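# Reassemble the aquarium canister filter with two arms

## Task

Rebuild the aquarium filter so that it is complete and upright: seat both trays fully at the bottom of the canister, fit the rubber ring into the groove in the canister rim, and put the head on with both latches caught on the canister and both latch levers raised. The filter must be left standing.

## Robot and tools

Robot: two seven-joint arms, left_arm and right_arm, each ending in a two-finger parallel gripper. The scene frame has its origin at table-top height, midway between the nominal arm bases, with +z up and +x pointing out over the table. left_arm sits on the +y side; this says nothing about which side it appears on in images. Calibrated bases: left_arm at (+0.040, +0.402, +0.031) m, quat_wxyz (+1.000, 0, 0, +0.014); right_arm at (+0.026, -0.389, +0.031) m, quat_wxyz (+1.000, 0, 0, +0.011). A two-camera stand is bolted behind the arms. Loose objects may occasionally get a brief nudge.

Frames: every hand pose, velocity, target and wrist-camera pose is given in that arm's own base frame; fixed cameras and the table use the scene frame. Offsets run along the arm's base axes, and rotations turn about the Hand target position. Gripper geometry: fingers point along the gripper's +z, open and close along its y. end_effector_position is the point between the closed pads; fingertips extend about 19 mm past it when closed, 6 mm when fully open.

execute_actions(actions, cameras): actions is a list of actions, each a table of up to 15 rows; one row is one 1/30 s control step, and a short table repeats its last row until 15 steps are done. Each row holds 16 numbers in [-1, 1], always both arms: left dx, dy, dz, rx, ry, rz, left gripper position, left gripper speed, then the same eight for the right arm. The six pose numbers are an offset, not a pose: measured from the arm's Hand target at the start of that action, in the arm's base axes, with 1.0 = 0.6 m or 180 degrees; rx, ry, rz form a single rotation vector. Every row is counted from that same start, not from the row before, and each new action starts from the current Hand target, so sending the same offset twice moves twice as far. All zeros re-commands the current Hand target (this also clears a stuck push). A translation longer than 1.0 is scaled back along its direction. cameras: list of names, ["all"], or []; images come by default only with an empty actions list, which also reports the scene number.

Gripper numbers: position +1 = fully open (85 mm), 0 ≈ 45 mm, -1 = closed; the mapping is uneven (an 80 mm object stops near +0.81), so trust position_measured_pct ≈ 50 − 50 × position. Speed -1 ≈ 20 mm/s, 0 ≈ 85, +1 ≈ 150. Grip strength comes from speed and how far inside the object the requested position lies: slow about 100 N per pad, middle 120–135 N, fast 225–245 N when starting at least 1 cm wide and aiming at least 1 cm narrower. A slow close ending within ~1 mm of the object is a weak grip (status 3). To release, ask for a few mm wider than the object. To keep a gripper unchanged, resend its last position and speed; a 0 is a real command.

move(target, speed, blend, blocking, cameras): target is one 16-number row or a list of up to 15 rows; every row is an offset from the same starting Hand targets, not from the previous row. speed is top path speed in m/s, 0.002–0.5 (default 0.25), one value or one per target; rotation is capped at twice that in rad/s and at most 0.873 rad/s. blend in m rounds corners of a list (0 = stop at each). blocking=false returns after about 0.5 s while the move continues. Paths end together, run at least 0.5 s and are cut off after 10 s. Nothing avoids obstacles or the other arm. The result adds a "move:" line: done (within 3 mm and 2 degrees), off_target, moving, held, or fault, plus limits=paced (pose clipped) or limits=held (steps withheld).

wait(seconds 0–10) lets the scene run with commands held. stop() brakes a running move; fingers keep moving. zoom_image(camera, region [x0, y0, x1, y1] in pixels, at most 504×504) enlarges part of the latest image. clear_fault(arm) clears a reported torque fault on left_arm or right_arm. finished_scene(scene) ends the scene irreversibly; the assembly must hold by itself afterwards.

Cameras: cam_head_left, cam_head_right, cam_high, cam_low, cam_left_wrist, cam_right_wrist, all 896x504.

Result lines: end_effector_position (m) and end_effector_quat_wxyz in base frame, possibly off by a few cm; Hand target (the base for next offsets; the gripper often rests short of it, so resend or add the shortfall); Tool commands; object_status (0 moving, 1 blocked opening, 2 stopped on an object before the requested position, 3 reached the position, pads met or soft grip); position_measured_pct (under 98 while stopped means something is between the pads); motor_current_ma (~1000 on a firm hold, near 0 in air); joint velocities ("within noise" when still); joint torques, positive toward larger joint angle; Flange force in the gripper axes, including held weight, absent after row calls; a 7×7 Wrist depth grid in mm (164–4000, "-" unknown); step readings of positions during row calls.

Motion limits: commanded orientation is clipped to within 32 degrees of the measured one each step; large turns can swing the elbow. Joint speed caps 1.39 rad/s (first four joints) and 1.22 (last three). Joint ranges: shoulder ±2.250, elbow ±2.580, wrist pitch ±2.100 rad; the others ±69.115.

Avoid: anything leaving the table or falling far; fast impacts; targets past a firm contact (the arms are stiff and press hard); hard grips on a part still resting on something; twisting or yanking held parts; grippers or arms touching each other, including closing fingers on the other gripper. A torque over 104.5 N m (first four joints) or 51.3 N m (last three), or a joint drifting 5 degrees off plan, halts that arm until clear_fault. Holding loads, stretching out, or pushing at unreachable poses heats motors: MOTOR HOT appears at 60 °C, and at 75 °C the arm sinks and stops for 30–60 s or longer.

Each tool is called after ">>>" as a command line: name --argument value for each argument, lists and objects as JSON in quotes; but a table of rows of numbers goes row by row, as --pt "numbers of a row", without its own name.

## Session

>>> execute_actions --actions '[]'

Scene clock: 0.00 s.
left_arm: end_effector_position=(+0.6481, -0.0937, +0.1399) position_measured_pct=0.0 object_status=3 motor_current_ma=0 end_effector_quat_wxyz=(+0.537, +0.539, -0.432, +0.484) | right_arm: end_effector_position=(+0.3947, -0.3412, +0.1968) position_measured_pct=0.0 object_status=3 motor_current_ma=0 end_effector_quat_wxyz=(-0.131, +0.720, +0.680, +0.050)
Joint positions: left_arm=[-0.452 1.499 0.26 0.763 1.173 1.73 2.642] | right_arm=[0.647 0.792 0.197 1.069 -0.241 1.558 0.783]
Joint velocities: within noise
Joint torques (N m): no reading
Flange force (N): no reading
Wrist depth (mm): cam_left_wrist=[3603 3565 3527 3527 3490 3282 3315 / 3643 3565 3453 3435 3400 3400 1120 / 3603 3508 3383 3435 3453 3250 3299 / 3508 3508 3418 3453 3349 1174 3315 / 3508 3527 3400 3383 3383 3299 3188 / 3471 3527 3366 3383 3219 3315 3250 / 3383 835 991 1118 1308 2411 2921] | cam_right_wrist=[457 447 437 426 417 407 399 / 445 436 426 416 407 399 391 / 435 424 415 406 398 390 382 / 424 414 405 398 389 381 375 / 413 405 397 388 381 374 366 / 404 395 387 381 372 366 359 / 396 386 379 371 365 358 352]
Hand target: left_arm +0.6481, -0.0937, +0.1399; +0.537, +0.539, -0.432, +0.484 | right_arm +0.3947, -0.3412, +0.1968; -0.131, +0.720, +0.680, +0.050
Tool commands: left_gripper/position=+1.0 left_gripper/speed=+1.0 right_gripper/position=+1.0 right_gripper/speed=+1.0

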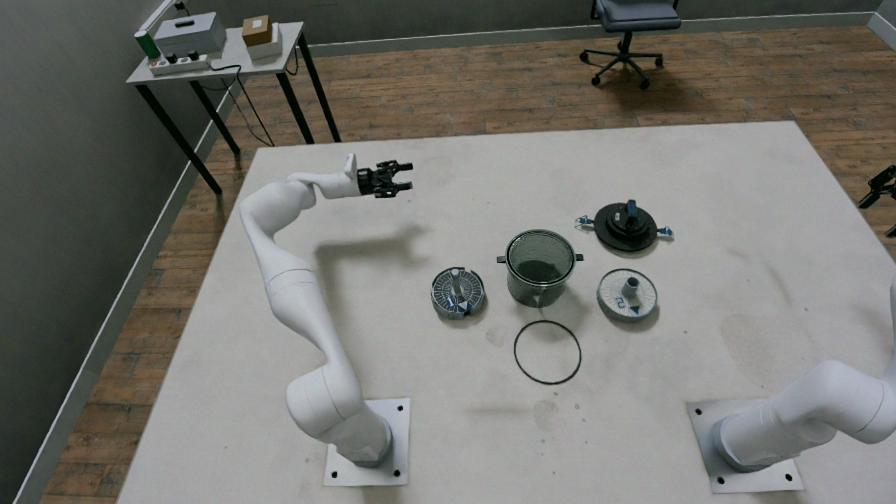

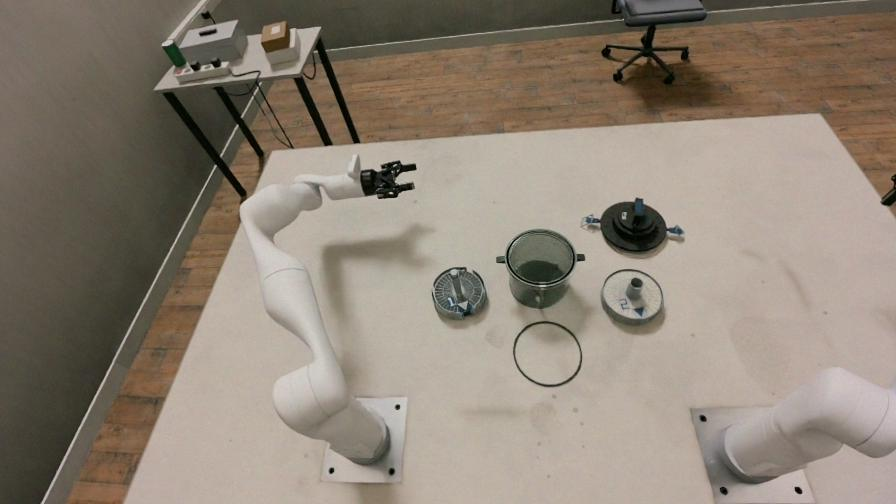

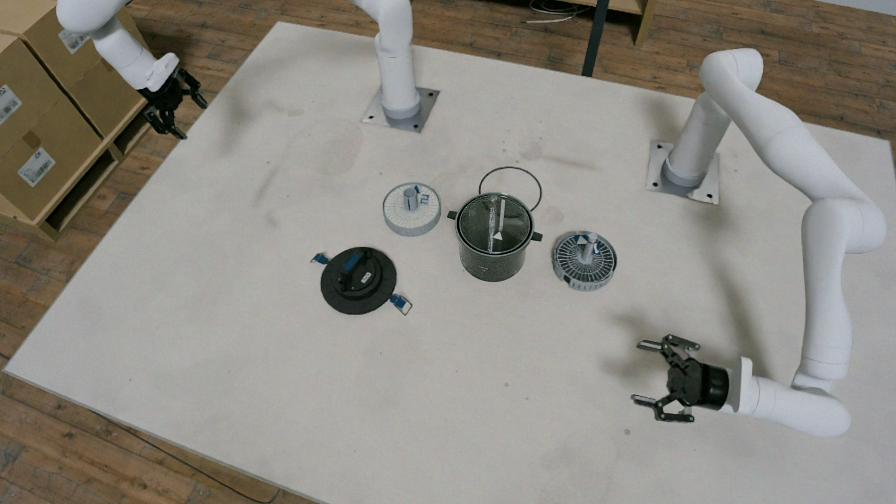

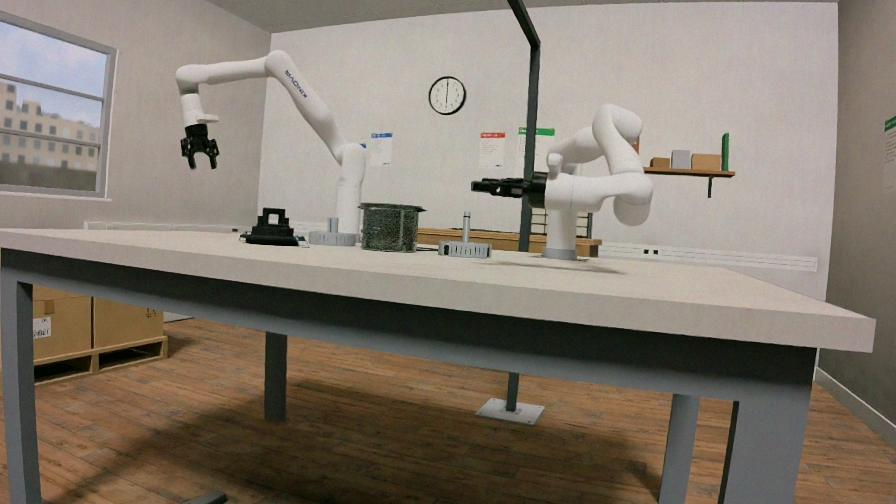

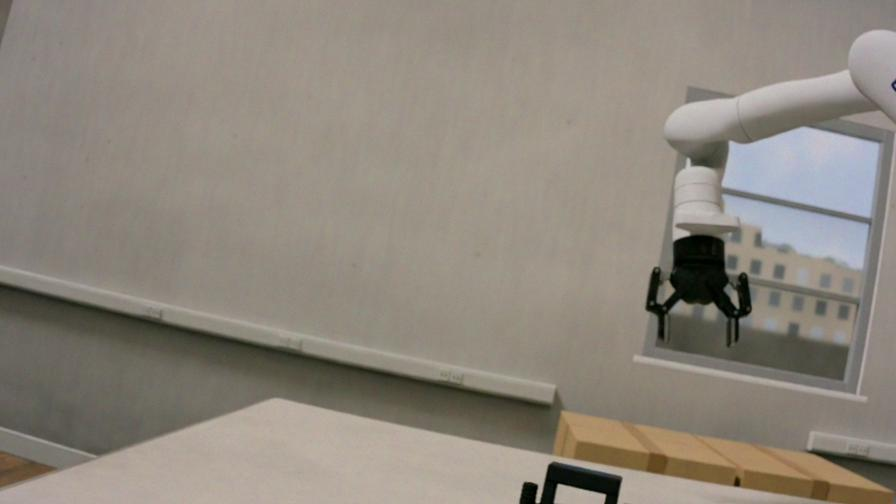

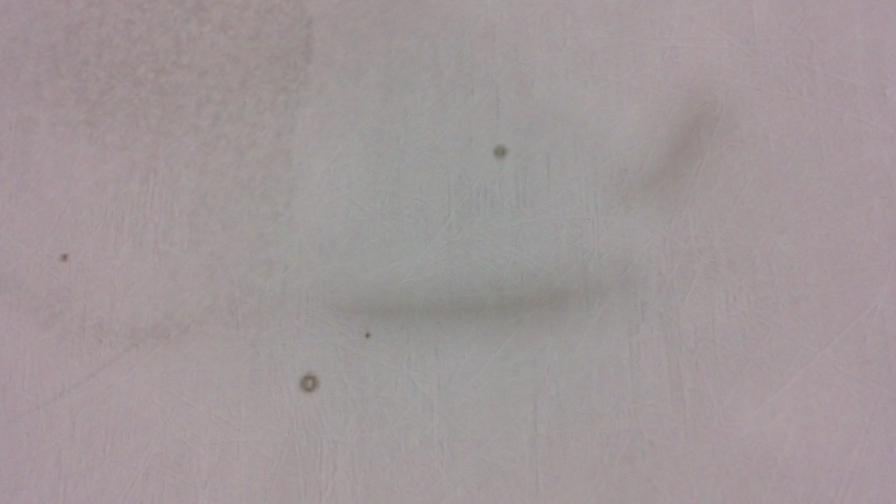

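>>> zoom_image --camera "cam_high" --region '[300, 150, 640, 330]'

>>> zoom_image --camera "cam_head_left" --region '[420, 180, 690, 390]'

>>> zoom_image --camera "cam_low" --region '[220, 170, 580, 280]'

Scaled by 1.482 from the camera's 896x504 image, which has a finer 1280x720 frame.

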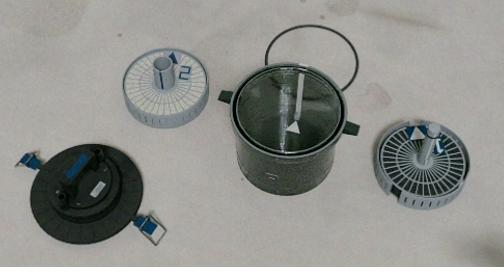

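Scaled by 1.867 from the camera's 896x504 image, which has a finer 1280x720 frame.

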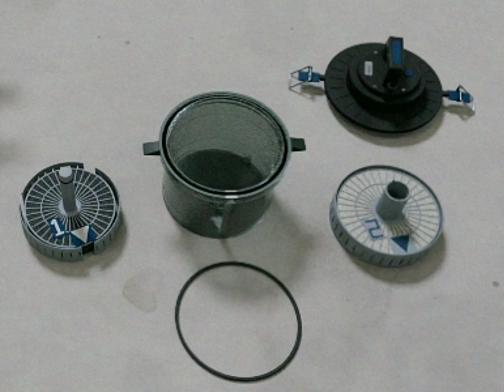

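Scaled by 1.400 from the camera's 896x504 image, which has a finer 1280x720 frame.

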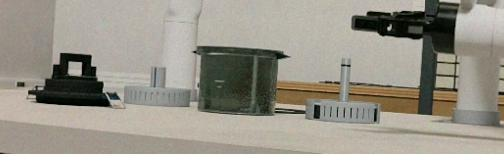

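>>> move --pt "0 0 0 0 0 0 1 1 0.01 0.5 0.204 -0.0818 -0.0366 0.0181 1 1" --pt "0 0 0 0 0 0 1 1 0.01 0.97 0.204 -0.0818 -0.0366 0.0181 1 1" --blend 0.03 --speed 0.3 --cameras '["cam_right_wrist","cam_head_left","cam_high"]'

Scene clock: 77.93 s.
left_arm: end_effector_position=(+0.6481, -0.0937, +0.1399) position_measured_pct=0.0 object_status=3 motor_current_ma=0 end_effector_quat_wxyz=(+0.537, +0.539, -0.432, +0.484) | right_arm: end_effector_position=(+0.4007, +0.2408, +0.3192) position_measured_pct=0.0 object_status=3 motor_current_ma=0 end_effector_quat_wxyz=(+0.000, +0.707, +0.707, +0.000)
Joint positions: left_arm=[-0.452 1.499 0.26 0.763 1.173 1.73 2.642] | right_arm=[-0.52 0.382 -0.114 1.333 0.042 1.43 -0.631]
Joint torques (N m): left_arm=[0.94 -27.11 5.35 -3.85 2.39 1.81 -0.04] | right_arm=[0.43 -16.68 -0.27 -9.35 0.04 0.08 0.02]
Flange force (N): left_arm=[-2.1 -14.9 -5.8] | right_arm=[0.2 -1.3 1.8]
Wrist depth (mm): cam_left_wrist=[3663 3546 3471 3435 3435 3400 3418 / 3490 3471 3435 3453 3349 3250 593 / 3565 3471 3453 3508 3315 3266 3332 / 3508 3490 3508 3383 3332 3332 3299 / 3418 3527 3332 3332 3266 3332 3203 / 3435 3400 3435 3349 3266 3332 3250 / 3266 839 982 1111 1316 2429 2960] | cam_right_wrist=[499 498 496 496 493 491 490 / 499 497 497 495 493 490 490 / 499 497 495 495 493 491 489 / 498 498 496 493 490 491 489 / 499 497 495 494 492 490 488 / 499 497 495 491 491 491 487 / 498 496 464 461 491 490 470]
Hand target: left_arm +0.6481, -0.0937, +0.1399; +0.537, +0.539, -0.432, +0.484 | right_arm +0.4007, +0.2408, +0.3192; +0.000, +0.707, +0.707, +0.000
Off the commanded pose: left_arm 0.000 m, 0 deg | right_arm 0.000 m, 0 deg.
move: done
Images, in order (width x height): cam_head_left 896x504, cam_high 896x504, cam_right_wrist 896x504.

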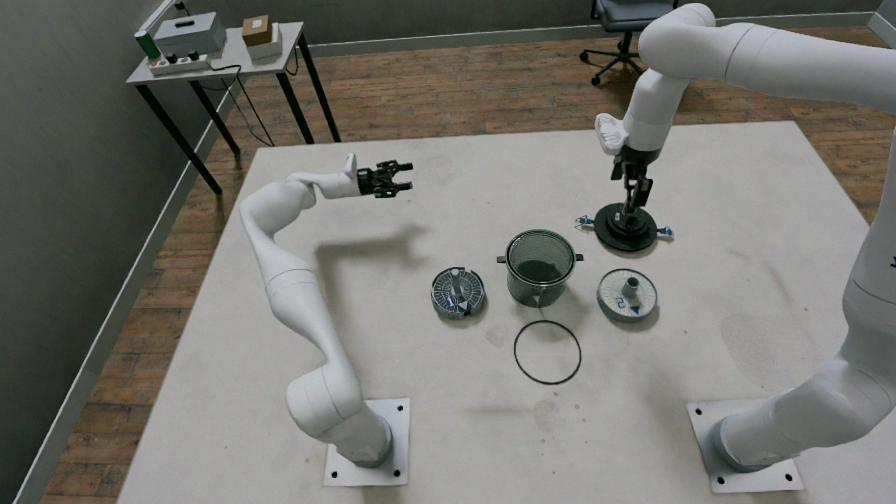

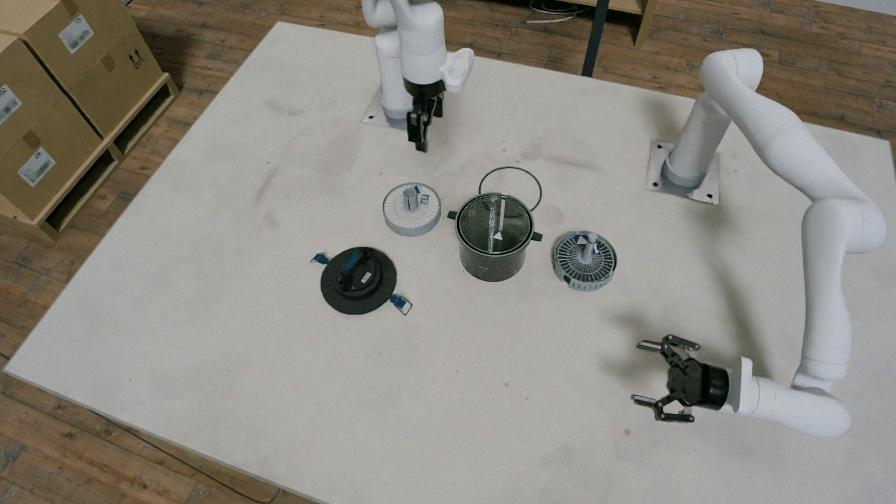

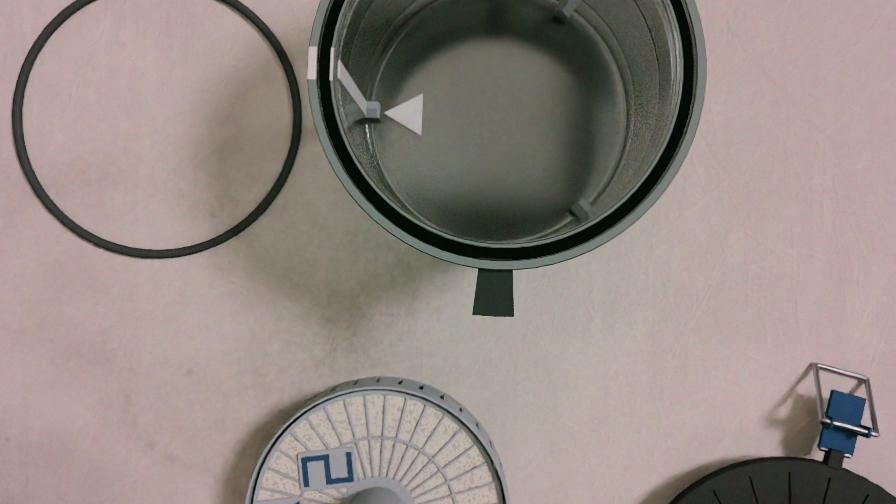

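>>> move --target '[0,0,0,0,0,0,1,1, -0.06,-0.22,-0.2,0,0,0,1,1]' --cameras '["cam_right_wrist"]'

Scene clock: 110.07 s.
left_arm: end_effector_position=(+0.6481, -0.0937, +0.1399) position_measured_pct=0.0 object_status=3 motor_current_ma=0 end_effector_quat_wxyz=(+0.537, +0.539, -0.432, +0.484) | right_arm: end_effector_position=(+0.3647, +0.1088, +0.1993) position_measured_pct=0.0 object_status=3 motor_current_ma=0 end_effector_quat_wxyz=(+0.000, +0.707, +0.707, +0.000)
Joint positions: left_arm=[-0.452 1.499 0.26 0.763 1.173 1.73 2.642] | right_arm=[-0.302 0.291 -0.067 1.879 0.023 0.973 -0.379]
Joint torques (N m): left_arm=[0.97 -27.11 5.32 -3.85 2.39 1.79 -0.03] | right_arm=[0.27 -13.28 -0.12 -8.26 0.06 0.25 -0.13]
Flange force (N): left_arm=[-2.1 -14.8 -5.9] | right_arm=[-0.6 -2.5 2.6]
Wrist depth (mm): cam_left_wrist=[3584 3527 3471 3383 3435 3418 745 / 3508 3508 3400 3471 3315 3366 733 / 3490 3565 3471 3418 3418 3383 3282 / 3453 3435 3418 3418 3299 3332 707 / 3565 3435 3383 3366 3383 3172 3315 / 3453 3400 3366 3282 3418 3266 3219 / 3332 832 984 1101 1305 2429 2934] | cam_right_wrist=[379 378 377 375 374 373 372 / 379 378 377 345 374 373 372 / 379 377 345 344 344 373 372 / 378 378 344 343 343 373 372 / 379 378 344 343 343 372 350 / 378 377 345 344 343 372 349 / 377 377 376 374 373 372 349]
Hand target: left_arm +0.6481, -0.0937, +0.1399; +0.537, +0.539, -0.432, +0.484 | right_arm +0.3647, +0.1088, +0.1992; +0.000, +0.707, +0.707, +0.000
Off the commanded pose: left_arm 0.000 m, 0 deg | right_arm 0.000 m, 0 deg.
move: done
Images, in order (width x height): cam_right_wrist 896x504.

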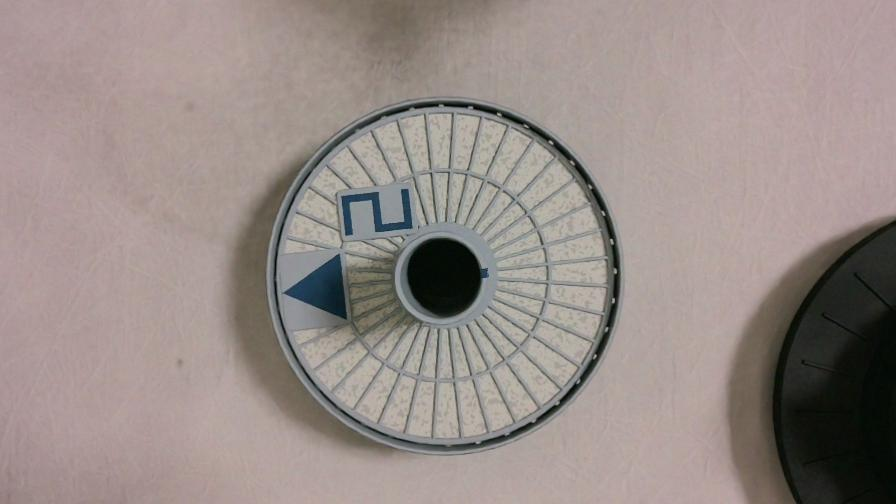

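>>> zoom_image --camera "cam_right_wrist" --region '[250, 80, 640, 470]'

Scaled by 1.292 from the camera's 896x504 image, which has a finer 1280x720 frame.

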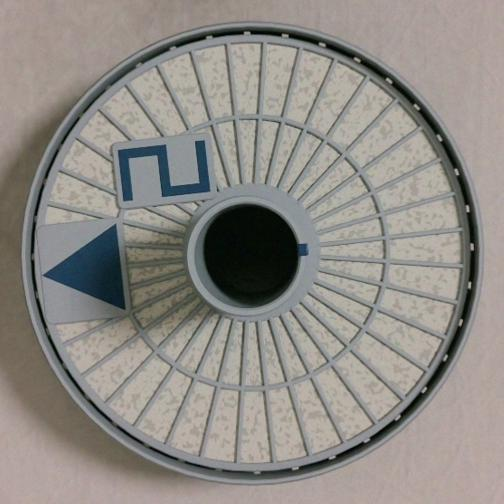

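>>> move --target '[0,0,0,0,0,0,1,1, 0.367,-0.1,0.13,0,0,0,1,1]' --cameras '["cam_right_wrist"]'

>>> zoom_image --camera "cam_right_wrist" --region '[200, 0, 704, 504]'

Scene clock: 136.70 s.
left_arm: end_effector_position=(+0.6481, -0.0937, +0.1399) position_measured_pct=0.0 object_status=3 motor_current_ma=0 end_effector_quat_wxyz=(+0.537, +0.539, -0.432, +0.484) | right_arm: end_effector_position=(+0.5849, +0.0488, +0.2772) position_measured_pct=0.0 object_status=3 motor_current_ma=0 end_effector_quat_wxyz=(+0.000, +0.707, +0.707, +0.000)
Joint positions: left_arm=[-0.452 1.499 0.26 0.763 1.173 1.73 2.642] | right_arm=[-0.127 0.705 0.003 0.92 -0.002 1.517 -0.124]
Joint torques (N m): left_arm=[0.92 -27.12 5.34 -3.87 2.41 1.81 -0.05] | right_arm=[0.31 -21.89 0.23 -9.58 0.04 0.39 -0.08]
Flange force (N): left_arm=[-2.1 -14.8 -5.8] | right_arm=[0.0 -4.8 3.2]
Wrist depth (mm): cam_left_wrist=[3663 3527 3435 3349 3490 3266 3418 / 3471 3453 3400 3366 790 3366 3332 / 3508 3508 3490 3418 3400 800 3266 / 3546 3400 3435 3366 3400 3418 3366 / 3508 3453 3435 3332 3282 3266 3219 / 3435 3418 3435 3366 3471 3299 3250 / 3299 844 984 1122 1308 2438 2908] | cam_right_wrist=[426 456 455 451 451 449 448 / 426 454 453 431 450 449 448 / 425 455 431 398 429 448 446 / 426 456 430 356 428 448 447 / 456 454 430 398 428 449 446 / 456 453 451 429 450 448 446 / 456 453 452 450 448 447 446]
Hand target: left_arm +0.6481, -0.0937, +0.1399; +0.537, +0.539, -0.432, +0.484 | right_arm +0.5849, +0.0488, +0.2772; +0.000, +0.707, +0.707, +0.000
Off the commanded pose: left_arm 0.000 m, 0 deg | right_arm 0.000 m, 0 deg.
move: done
Images, in order (width x height): cam_right_wrist 896x504.

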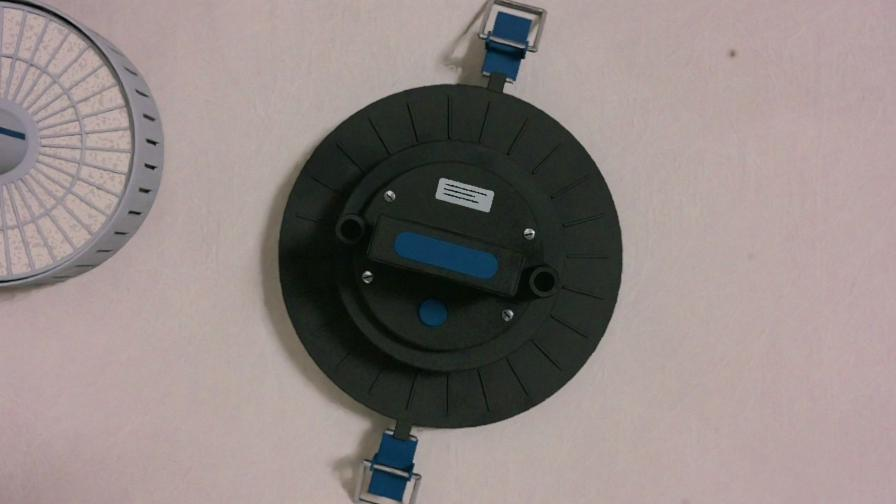

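Scaled by 1.000.

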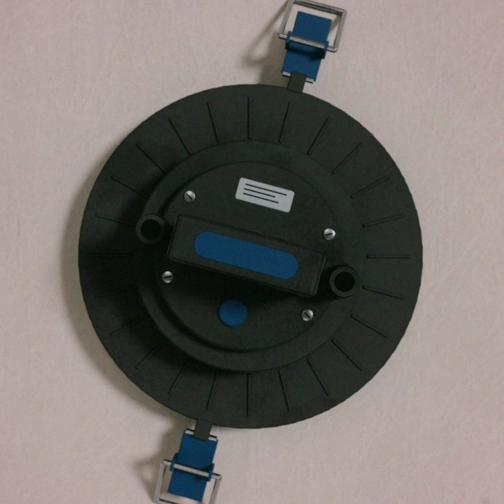

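>>> zoom_image --camera "cam_right_wrist" --region '[440, 0, 580, 100]'

>>> zoom_image --camera "cam_right_wrist" --region '[330, 410, 470, 504]'

>>> move --target '[0,0,0,0,0,0,1,1, -0.22,0.465,0,0,0,0,1,1]' --cameras '["cam_right_wrist"]'

Scaled by 3.600 from the camera's 896x504 image, which has a finer 1280x720 frame.

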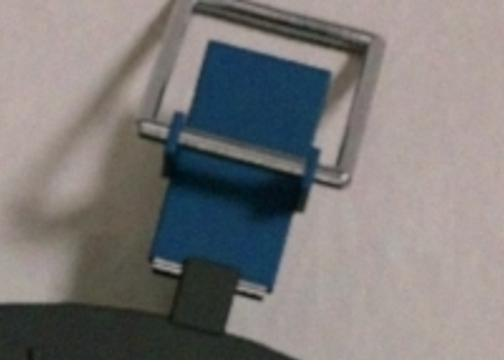

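Scaled by 3.600 from the camera's 896x504 image, which has a finer 1280x720 frame.

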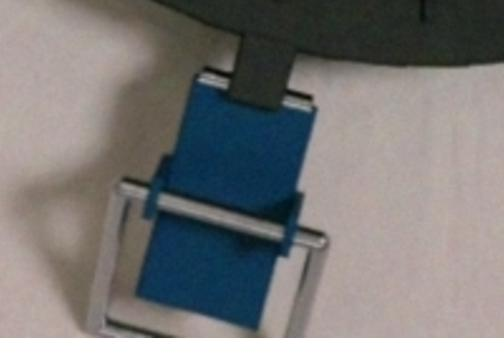

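Scene clock: 148.70 s.
left_arm: end_effector_position=(+0.6481, -0.0937, +0.1399) position_measured_pct=0.0 object_status=3 motor_current_ma=0 end_effector_quat_wxyz=(+0.537, +0.539, -0.432, +0.484) | right_arm: end_effector_position=(+0.4529, +0.3277, +0.2772) position_measured_pct=0.0 object_status=3 motor_current_ma=0 end_effector_quat_wxyz=(+0.000, +0.707, +0.707, +0.000)
Joint positions: left_arm=[-0.452 1.499 0.26 0.763 1.173 1.73 2.642] | right_arm=[-0.648 0.626 -0.045 1.063 0.026 1.453 -0.688]
Joint torques (N m): left_arm=[0.94 -27.13 5.42 -3.87 2.41 1.79 -0.02] | right_arm=[0.4 -20.81 -0.07 -9.45 0.04 0.13 -0.01]
Flange force (N): left_arm=[-2.2 -14.7 -5.9] | right_arm=[-1.0 -2.5 2.0]
Wrist depth (mm): cam_left_wrist=[3565 3603 3603 3471 3453 3490 505 / 3623 3603 3527 3508 3349 3418 504 / 3546 3471 3471 3366 3400 3366 3250 / 3490 3471 3435 3435 3299 3332 3234 / 3418 3565 3435 3266 3418 3332 3315 / 3400 3400 3471 3332 3400 3299 3299 / 3250 837 990 1111 1300 2394 2846] | cam_right_wrist=[456 455 454 452 451 449 448 / 456 456 454 452 450 449 448 / 457 454 453 452 450 449 448 / 456 402 453 451 449 448 447 / 456 454 452 451 449 449 446 / 455 454 452 451 449 448 447 / 455 454 333 450 448 448 446]
Hand target: left_arm +0.6481, -0.0937, +0.1399; +0.537, +0.539, -0.432, +0.484 | right_arm +0.4529, +0.3278, +0.2772; +0.000, +0.707, +0.707, +0.000
Off the commanded pose: left_arm 0.000 m, 0 deg | right_arm 0.000 m, 0 deg.
move: done
Images, in order (width x height): cam_right_wrist 896x504.

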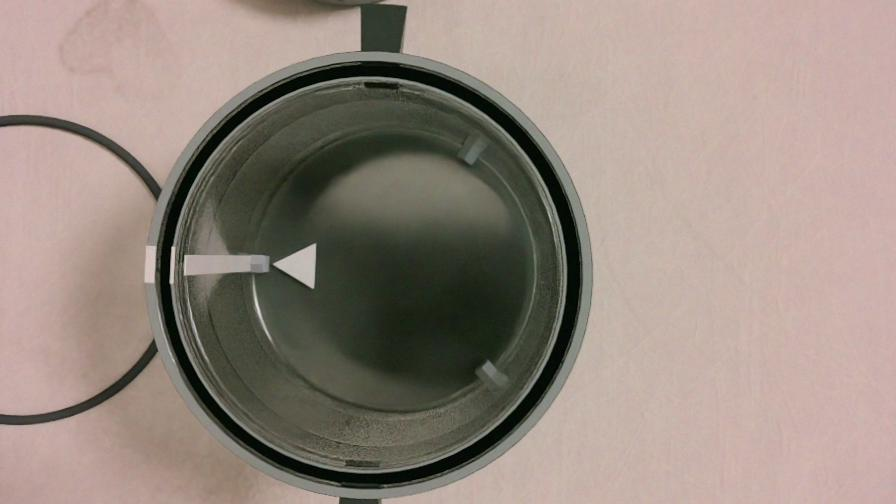

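>>> zoom_image --camera "cam_right_wrist" --region '[130, 20, 610, 500]'

>>> move --target '[0,0,0,0,0,0,1,1, -0.08,0.3,0,0,0,0,1,1]' --cameras '["cam_right_wrist"]'

Scaled by 1.050 from the camera's 896x504 image, which has a finer 1280x720 frame.

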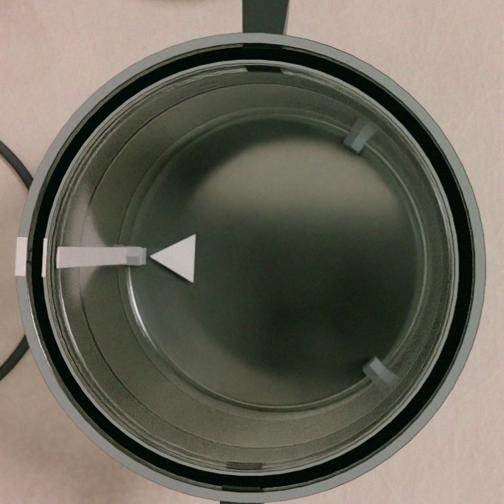

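Scene clock: 177.40 s.
left_arm: end_effector_position=(+0.6481, -0.0937, +0.1399) position_measured_pct=0.0 object_status=3 motor_current_ma=0 end_effector_quat_wxyz=(+0.537, +0.539, -0.432, +0.484) | right_arm: end_effector_position=(+0.4049, +0.5078, +0.2772) position_measured_pct=0.0 object_status=3 motor_current_ma=0 end_effector_quat_wxyz=(+0.000, +0.707, +0.707, +0.000)
Joint positions: left_arm=[-0.452 1.499 0.26 0.763 1.173 1.73 2.642] | right_arm=[-0.926 0.939 -0.045 0.455 0.037 1.748 -0.946]
Joint torques (N m): left_arm=[0.93 -27.09 5.33 -3.87 2.41 1.81 -0.06] | right_arm=[0.43 -25.36 0.13 -9.47 0.07 0.18 -0.07]
Flange force (N): left_arm=[-2.1 -14.8 -5.8] | right_arm=no reading
Wrist depth (mm): cam_left_wrist=[3565 3527 3527 3383 3418 3418 3299 / 3623 3490 3453 3471 3366 3366 3234 / 3471 3453 3418 3400 3400 3299 3366 / 3527 3400 3366 3453 3349 3366 3383 / 3490 3418 3349 3366 3282 3250 3250 / 3546 3366 3332 3366 3418 3383 3250 / 3299 837 981 1120 1316 2420 2921] | cam_right_wrist=[455 455 453 451 449 449 448 / 455 454 453 422 450 448 447 / 456 454 423 422 422 448 446 / 455 454 422 420 448 448 446 / 454 454 453 423 450 448 447 / 455 454 453 450 450 447 445 / 454 454 452 450 448 447 446]
Hand target: left_arm +0.6481, -0.0937, +0.1399; +0.537, +0.539, -0.432, +0.484 | right_arm +0.4049, +0.5078, +0.2772; +0.000, +0.707, +0.707, +0.000
Off the commanded pose: left_arm 0.000 m, 0 deg | right_arm 0.000 m, 0 deg.
move: done
Images, in order (width x height): cam_right_wrist 896x504.

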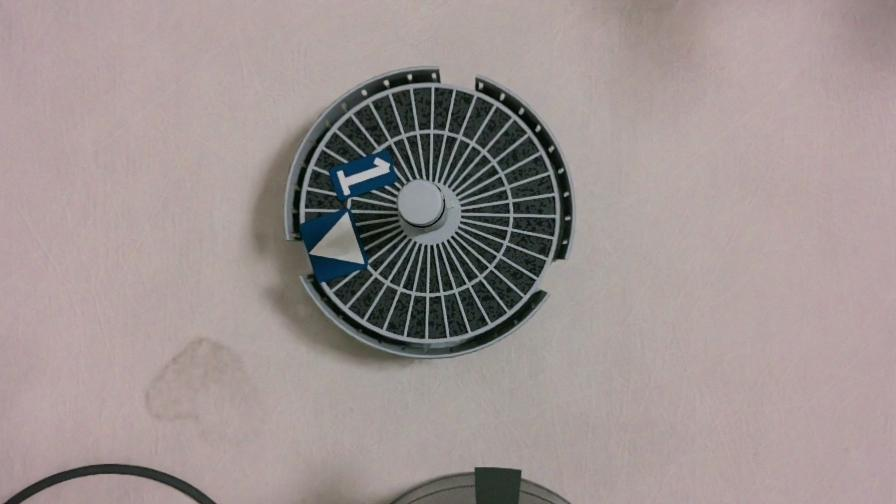

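>>> move --pt "0 0 0 0 0 0 1 1 -0.067 -0.65 0 0 0 0 1 1" --pt "-0.25 0 0.228 0.2 -0.01 -0.02 1 1 -0.067 -0.65 0 0 0 0 1 1" --pt "-0.472 -0.027 0.228 0.5147 -0.0267 -0.0539 1 1 -0.067 -0.65 0 0 0 0 1 1" --blend '[0, 0.03, 0]' --cameras '["all"]'

Scene clock: 234.27 s.
left_arm: end_effector_position=(+0.3649, -0.1099, +0.2767) position_measured_pct=0.0 object_status=3 motor_current_ma=0 end_effector_quat_wxyz=(+0.000, +0.708, -0.707, +0.000) | right_arm: end_effector_position=(+0.3647, +0.1178, +0.2773) position_measured_pct=0.0 object_status=3 motor_current_ma=0 end_effector_quat_wxyz=(+0.000, +0.707, +0.707, +0.000)
Joint positions: left_arm=[0.251 0.204 -0.029 1.72 0.007 1.217 3.363] | right_arm=[-0.402 0.208 0.031 1.713 -0.007 1.22 -0.369]
Joint torques (N m): left_arm=[0.81 -13.27 0.66 -6.68 0.16 -0.09 0.11] | right_arm=[0.36 -12.48 0.04 -9.03 0.03 0.18 -0.08]
Flange force (N): left_arm=[-0.4 -7.0 -4.3] | right_arm=[-0.3 -2.1 2.1]
Wrist depth (mm): cam_left_wrist=[451 451 451 453 452 454 453 / 452 449 450 424 423 453 453 / 450 450 450 421 422 451 453 / 451 451 451 422 423 451 452 / 450 450 450 453 452 453 451 / 450 450 451 450 453 451 450 / 450 450 450 451 450 450 452] | cam_right_wrist=[459 456 454 453 453 450 450 / 457 456 455 452 451 450 450 / 457 455 454 422 450 450 449 / 457 456 424 420 420 450 426 / 457 454 423 421 420 450 408 / 456 455 453 421 450 449 394 / 457 456 454 451 450 449 403]
Hand target: left_arm +0.3649, -0.1099, +0.2767; +0.000, +0.708, -0.707, +0.000 | right_arm +0.3647, +0.1178, +0.2773; +0.000, +0.707, +0.707, +0.000
Off the commanded pose: left_arm 0.000 m, 0 deg | right_arm 0.000 m, 0 deg.
move: done

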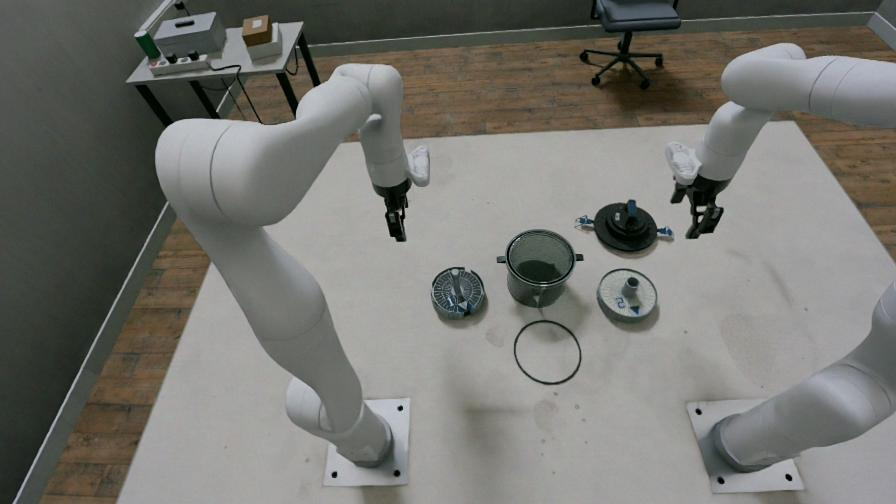

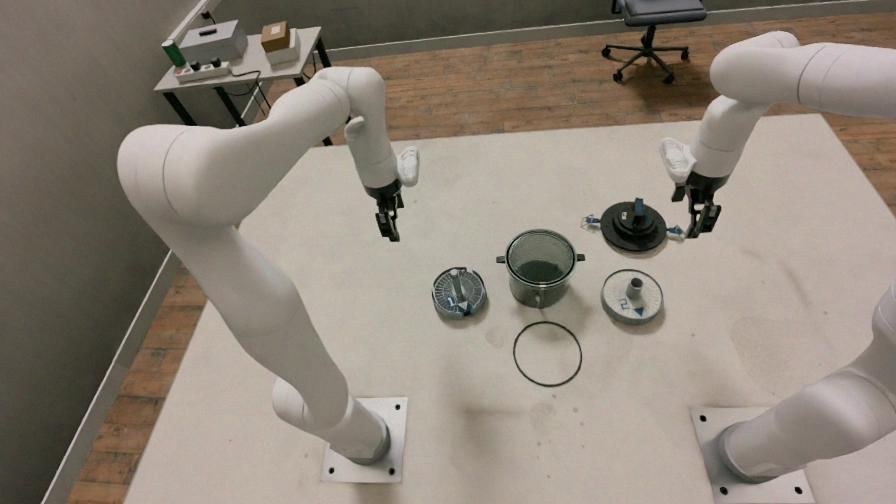

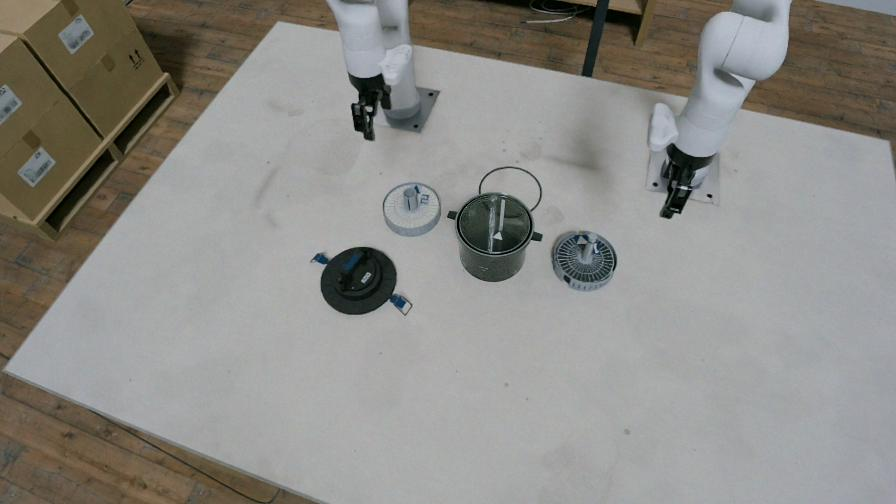

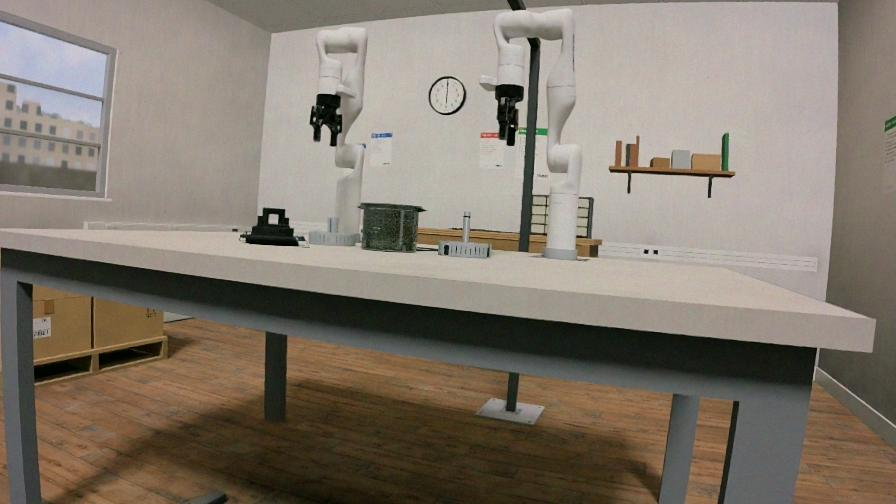

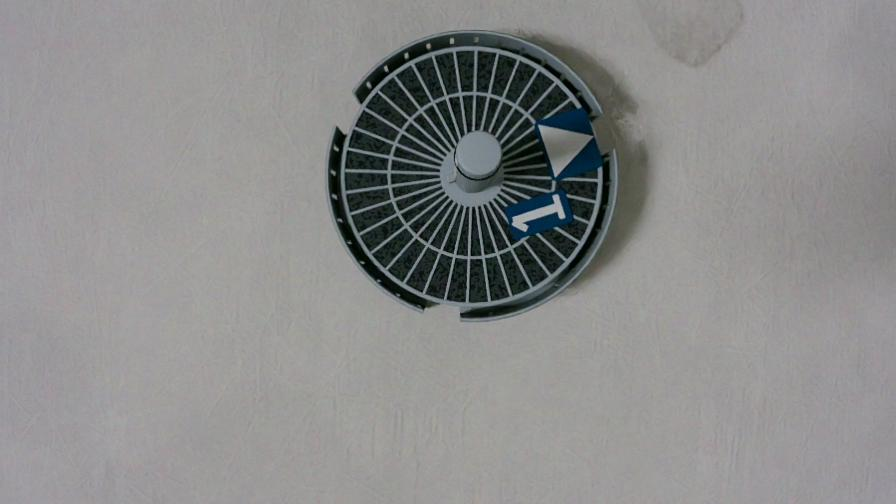

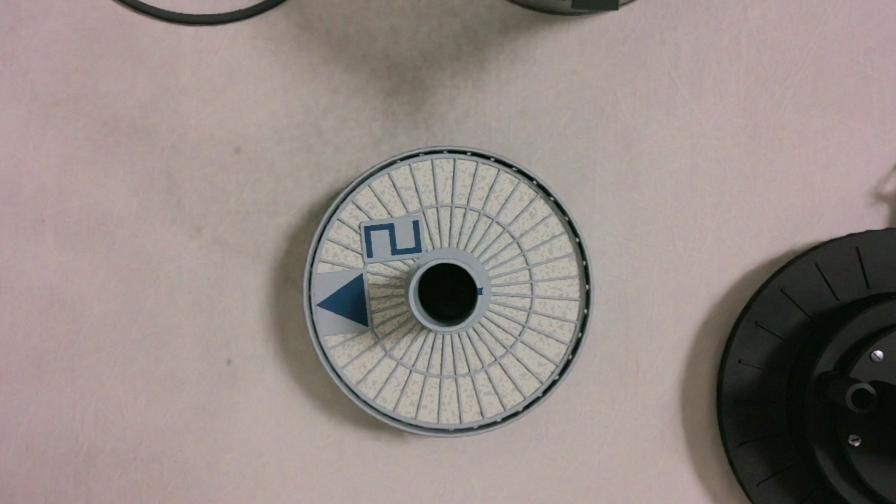

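>>> move --target '[0,0,0,0,0,0.25,1,1, 0,0,0,0,0,-0.25,1,1]' --cameras '["cam_left_wrist","cam_right_wrist"]'

Scene clock: 253.57 s.
left_arm: end_effector_position=(+0.3649, -0.1099, +0.2767) position_measured_pct=0.0 object_status=3 motor_current_ma=0 end_effector_quat_wxyz=(+0.000, +0.924, -0.382, +0.000) | right_arm: end_effector_position=(+0.3647, +0.1177, +0.2773) position_measured_pct=0.0 object_status=3 motor_current_ma=0 end_effector_quat_wxyz=(+0.000, +0.924, +0.383, +0.000)
Joint positions: left_arm=[0.337 0.207 -0.134 1.717 0.029 1.219 4.124] | right_arm=[-0.489 0.208 0.138 1.716 -0.031 1.219 -1.128]
Joint torques (N m): left_arm=[0.98 -13.34 0.43 -6.7 0.14 -0.07 0.03] | right_arm=[0.38 -12.41 0.25 -9.08 0.07 0.14 0.26]
Flange force (N): left_arm=[4.8 -5.4 -4.2] | right_arm=[-1.4 -2.2 2.1]
Wrist depth (mm): cam_left_wrist=[451 452 452 451 451 453 451 / 452 451 451 450 451 452 450 / 450 451 449 453 423 422 452 / 450 450 451 450 421 421 449 / 452 451 451 451 421 430 450 / 450 451 450 451 452 450 451 / 451 451 451 452 450 450 450] | cam_right_wrist=[456 456 454 452 452 418 396 / 457 456 456 454 451 415 394 / 457 456 454 451 450 428 403 / 456 455 423 422 451 450 427 / 456 455 423 420 450 450 448 / 456 455 422 420 451 450 448 / 456 455 454 451 450 450 448]
Hand target: left_arm +0.3649, -0.1099, +0.2767; +0.000, +0.924, -0.382, +0.000 | right_arm +0.3647, +0.1177, +0.2773; +0.000, +0.924, +0.383, +0.000
Off the commanded pose: left_arm 0.000 m, 0 deg | right_arm 0.000 m, 0 deg.
move: done
Images, in order (width x height): cam_left_wrist 896x504, cam_right_wrist 896x504.

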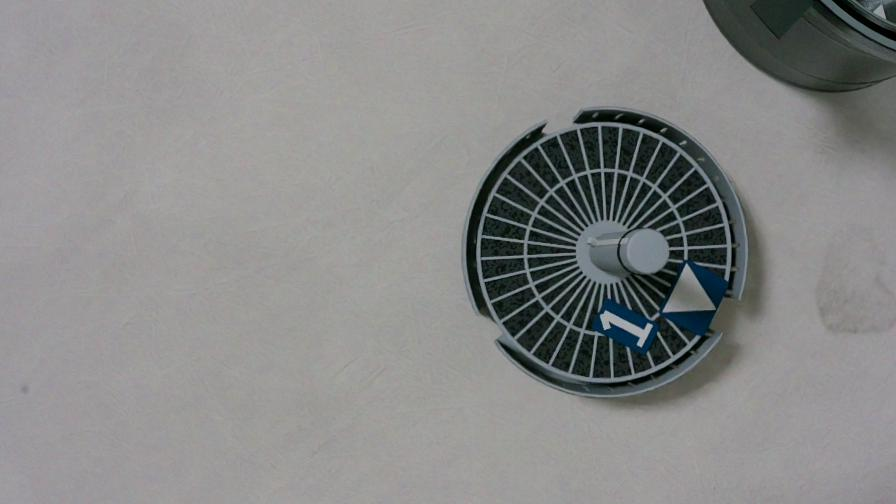

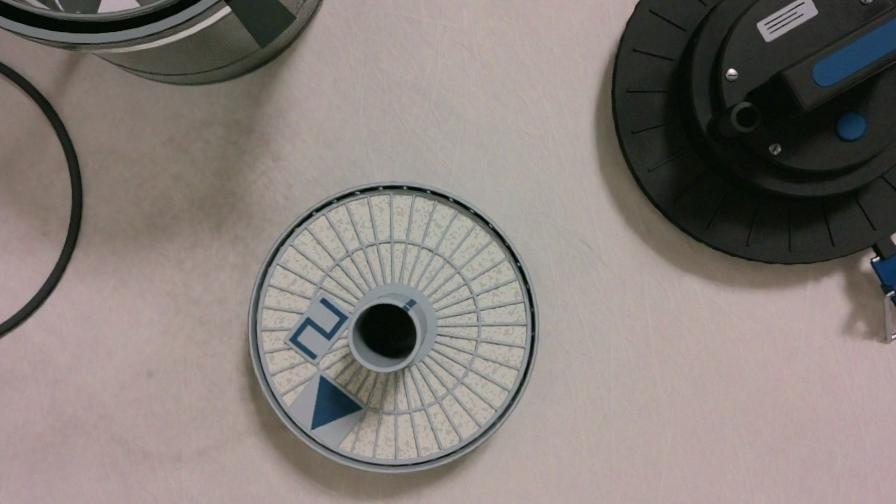

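>>> move --target '[0.122,-0.508,0,0,0,-0.75,1,1, 0,-0.28,0,0,0,0.25,1,1]' --cameras '["cam_left_wrist","cam_head_left"]'

Scene clock: 345.67 s.
left_arm: end_effector_position=(+0.4381, -0.4147, +0.2767) position_measured_pct=0.0 object_status=3 motor_current_ma=0 end_effector_quat_wxyz=(+0.000, -0.001, +1.000, +0.000) | right_arm: end_effector_position=(+0.3647, -0.0502, +0.2773) position_measured_pct=0.0 object_status=3 motor_current_ma=0 end_effector_quat_wxyz=(+0.000, +0.707, +0.707, +0.000)
Joint positions: left_arm=[0.564 0.778 0.408 0.837 -0.282 1.57 2.434] | right_arm=[-0.098 0.174 0.2 1.761 -0.037 1.21 0.112]
Joint torques (N m): left_arm=[0.99 -23.57 2.83 -6.95 0.16 -0.04 -0.01] | right_arm=[0.34 -11.58 0.31 -8.99 0.01 0.2 -0.07]
Flange force (N): left_arm=[-9.9 -7.2 -5.3] | right_arm=[0.6 -1.9 2.2]
Wrist depth (mm): cam_left_wrist=[419 450 451 452 452 452 452 / 418 450 452 451 453 451 421 / 418 450 452 449 451 432 422 / 418 449 450 450 450 422 421 / 449 449 448 449 450 450 422 / 446 448 448 447 449 450 450 / 425 449 447 447 449 449 449] | cam_right_wrist=[459 457 456 423 452 451 402 / 458 456 454 453 451 451 406 / 457 456 455 452 451 450 427 / 457 455 455 453 451 449 449 / 456 456 454 452 450 450 448 / 457 455 453 452 451 448 448 / 456 454 453 451 450 448 447]
Hand target: left_arm +0.4381, -0.4147, +0.2767; +0.000, -0.001, +1.000, +0.000 | right_arm +0.3647, -0.0502, +0.2773; +0.000, +0.707, +0.707, +0.000
Off the commanded pose: left_arm 0.000 m, 0 deg | right_arm 0.000 m, 0 deg.
move: done
Images, in order (width x height): cam_head_left 896x504, cam_left_wrist 896x504.

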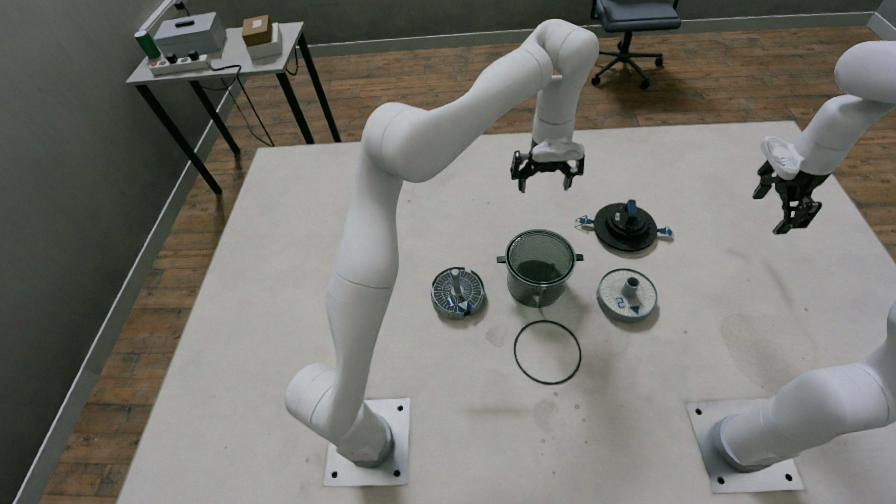

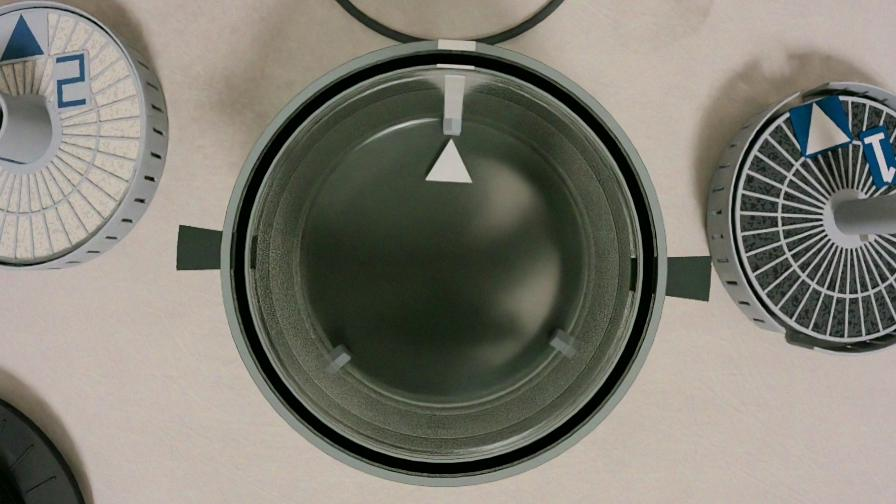

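>>> move --target '[-0.1423,0.3472,0.0389,0,0,0.1,1,1, 0,0,0,0,0,0,1,1]' --cameras '["cam_left_wrist"]'

Scene clock: 383.10 s.
left_arm: end_effector_position=(+0.3527, -0.2064, +0.3000) position_measured_pct=0.0 object_status=3 motor_current_ma=0 end_effector_quat_wxyz=(+0.000, -0.157, +0.988, +0.000) | right_arm: end_effector_position=(+0.3647, -0.0502, +0.2773) position_measured_pct=0.0 object_status=3 motor_current_ma=0 end_effector_quat_wxyz=(+0.000, +0.707, +0.707, +0.000)
Joint positions: left_arm=[0.204 0.258 0.346 1.591 -0.089 1.309 2.448] | right_arm=[-0.098 0.174 0.2 1.761 -0.037 1.21 0.112]
Joint torques (N m): left_arm=[1.06 -13.96 1.54 -6.94 0.09 0.01 0.04] | right_arm=[0.36 -11.52 0.33 -9.02 0.02 0.19 -0.08]
Flange force (N): left_arm=[-6.2 -3.1 -4.2] | right_arm=[0.7 -2.1 2.2]
Wrist depth (mm): cam_left_wrist=[476 475 476 477 477 476 477 / 476 477 475 476 476 477 478 / 472 475 476 474 475 475 475 / 474 473 475 447 477 474 475 / 474 474 475 444 473 473 473 / 474 472 446 445 445 474 476 / 470 473 472 444 474 475 474] | cam_right_wrist=[458 457 456 422 452 452 403 / 458 456 455 453 452 452 405 / 457 456 454 452 451 450 426 / 457 455 455 452 450 450 448 / 457 454 453 453 451 450 447 / 456 454 453 452 450 450 448 / 456 454 454 452 450 449 448]
Hand target: left_arm +0.3527, -0.2064, +0.3000; +0.000, -0.157, +0.988, +0.000 | right_arm +0.3647, -0.0502, +0.2773; +0.000, +0.707, +0.707, +0.000
Off the commanded pose: left_arm 0.000 m, 0 deg | right_arm 0.000 m, 0 deg.
move: done
Images, in order (width x height): cam_left_wrist 896x504.

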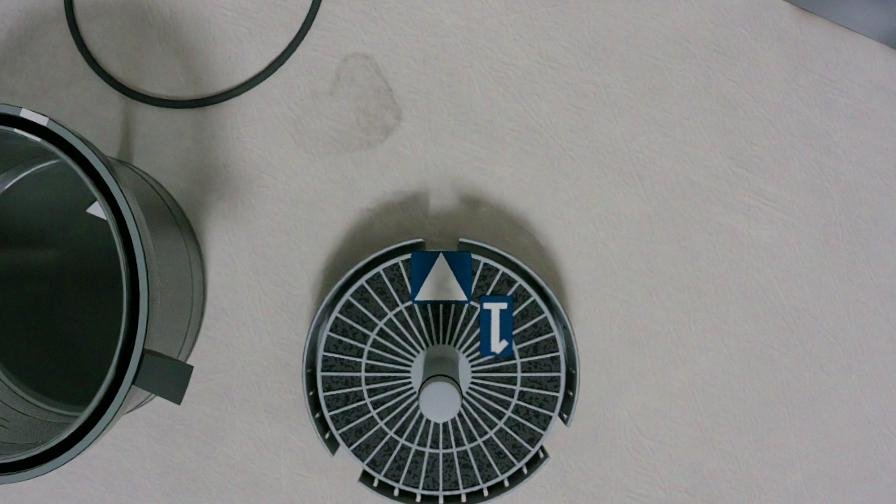

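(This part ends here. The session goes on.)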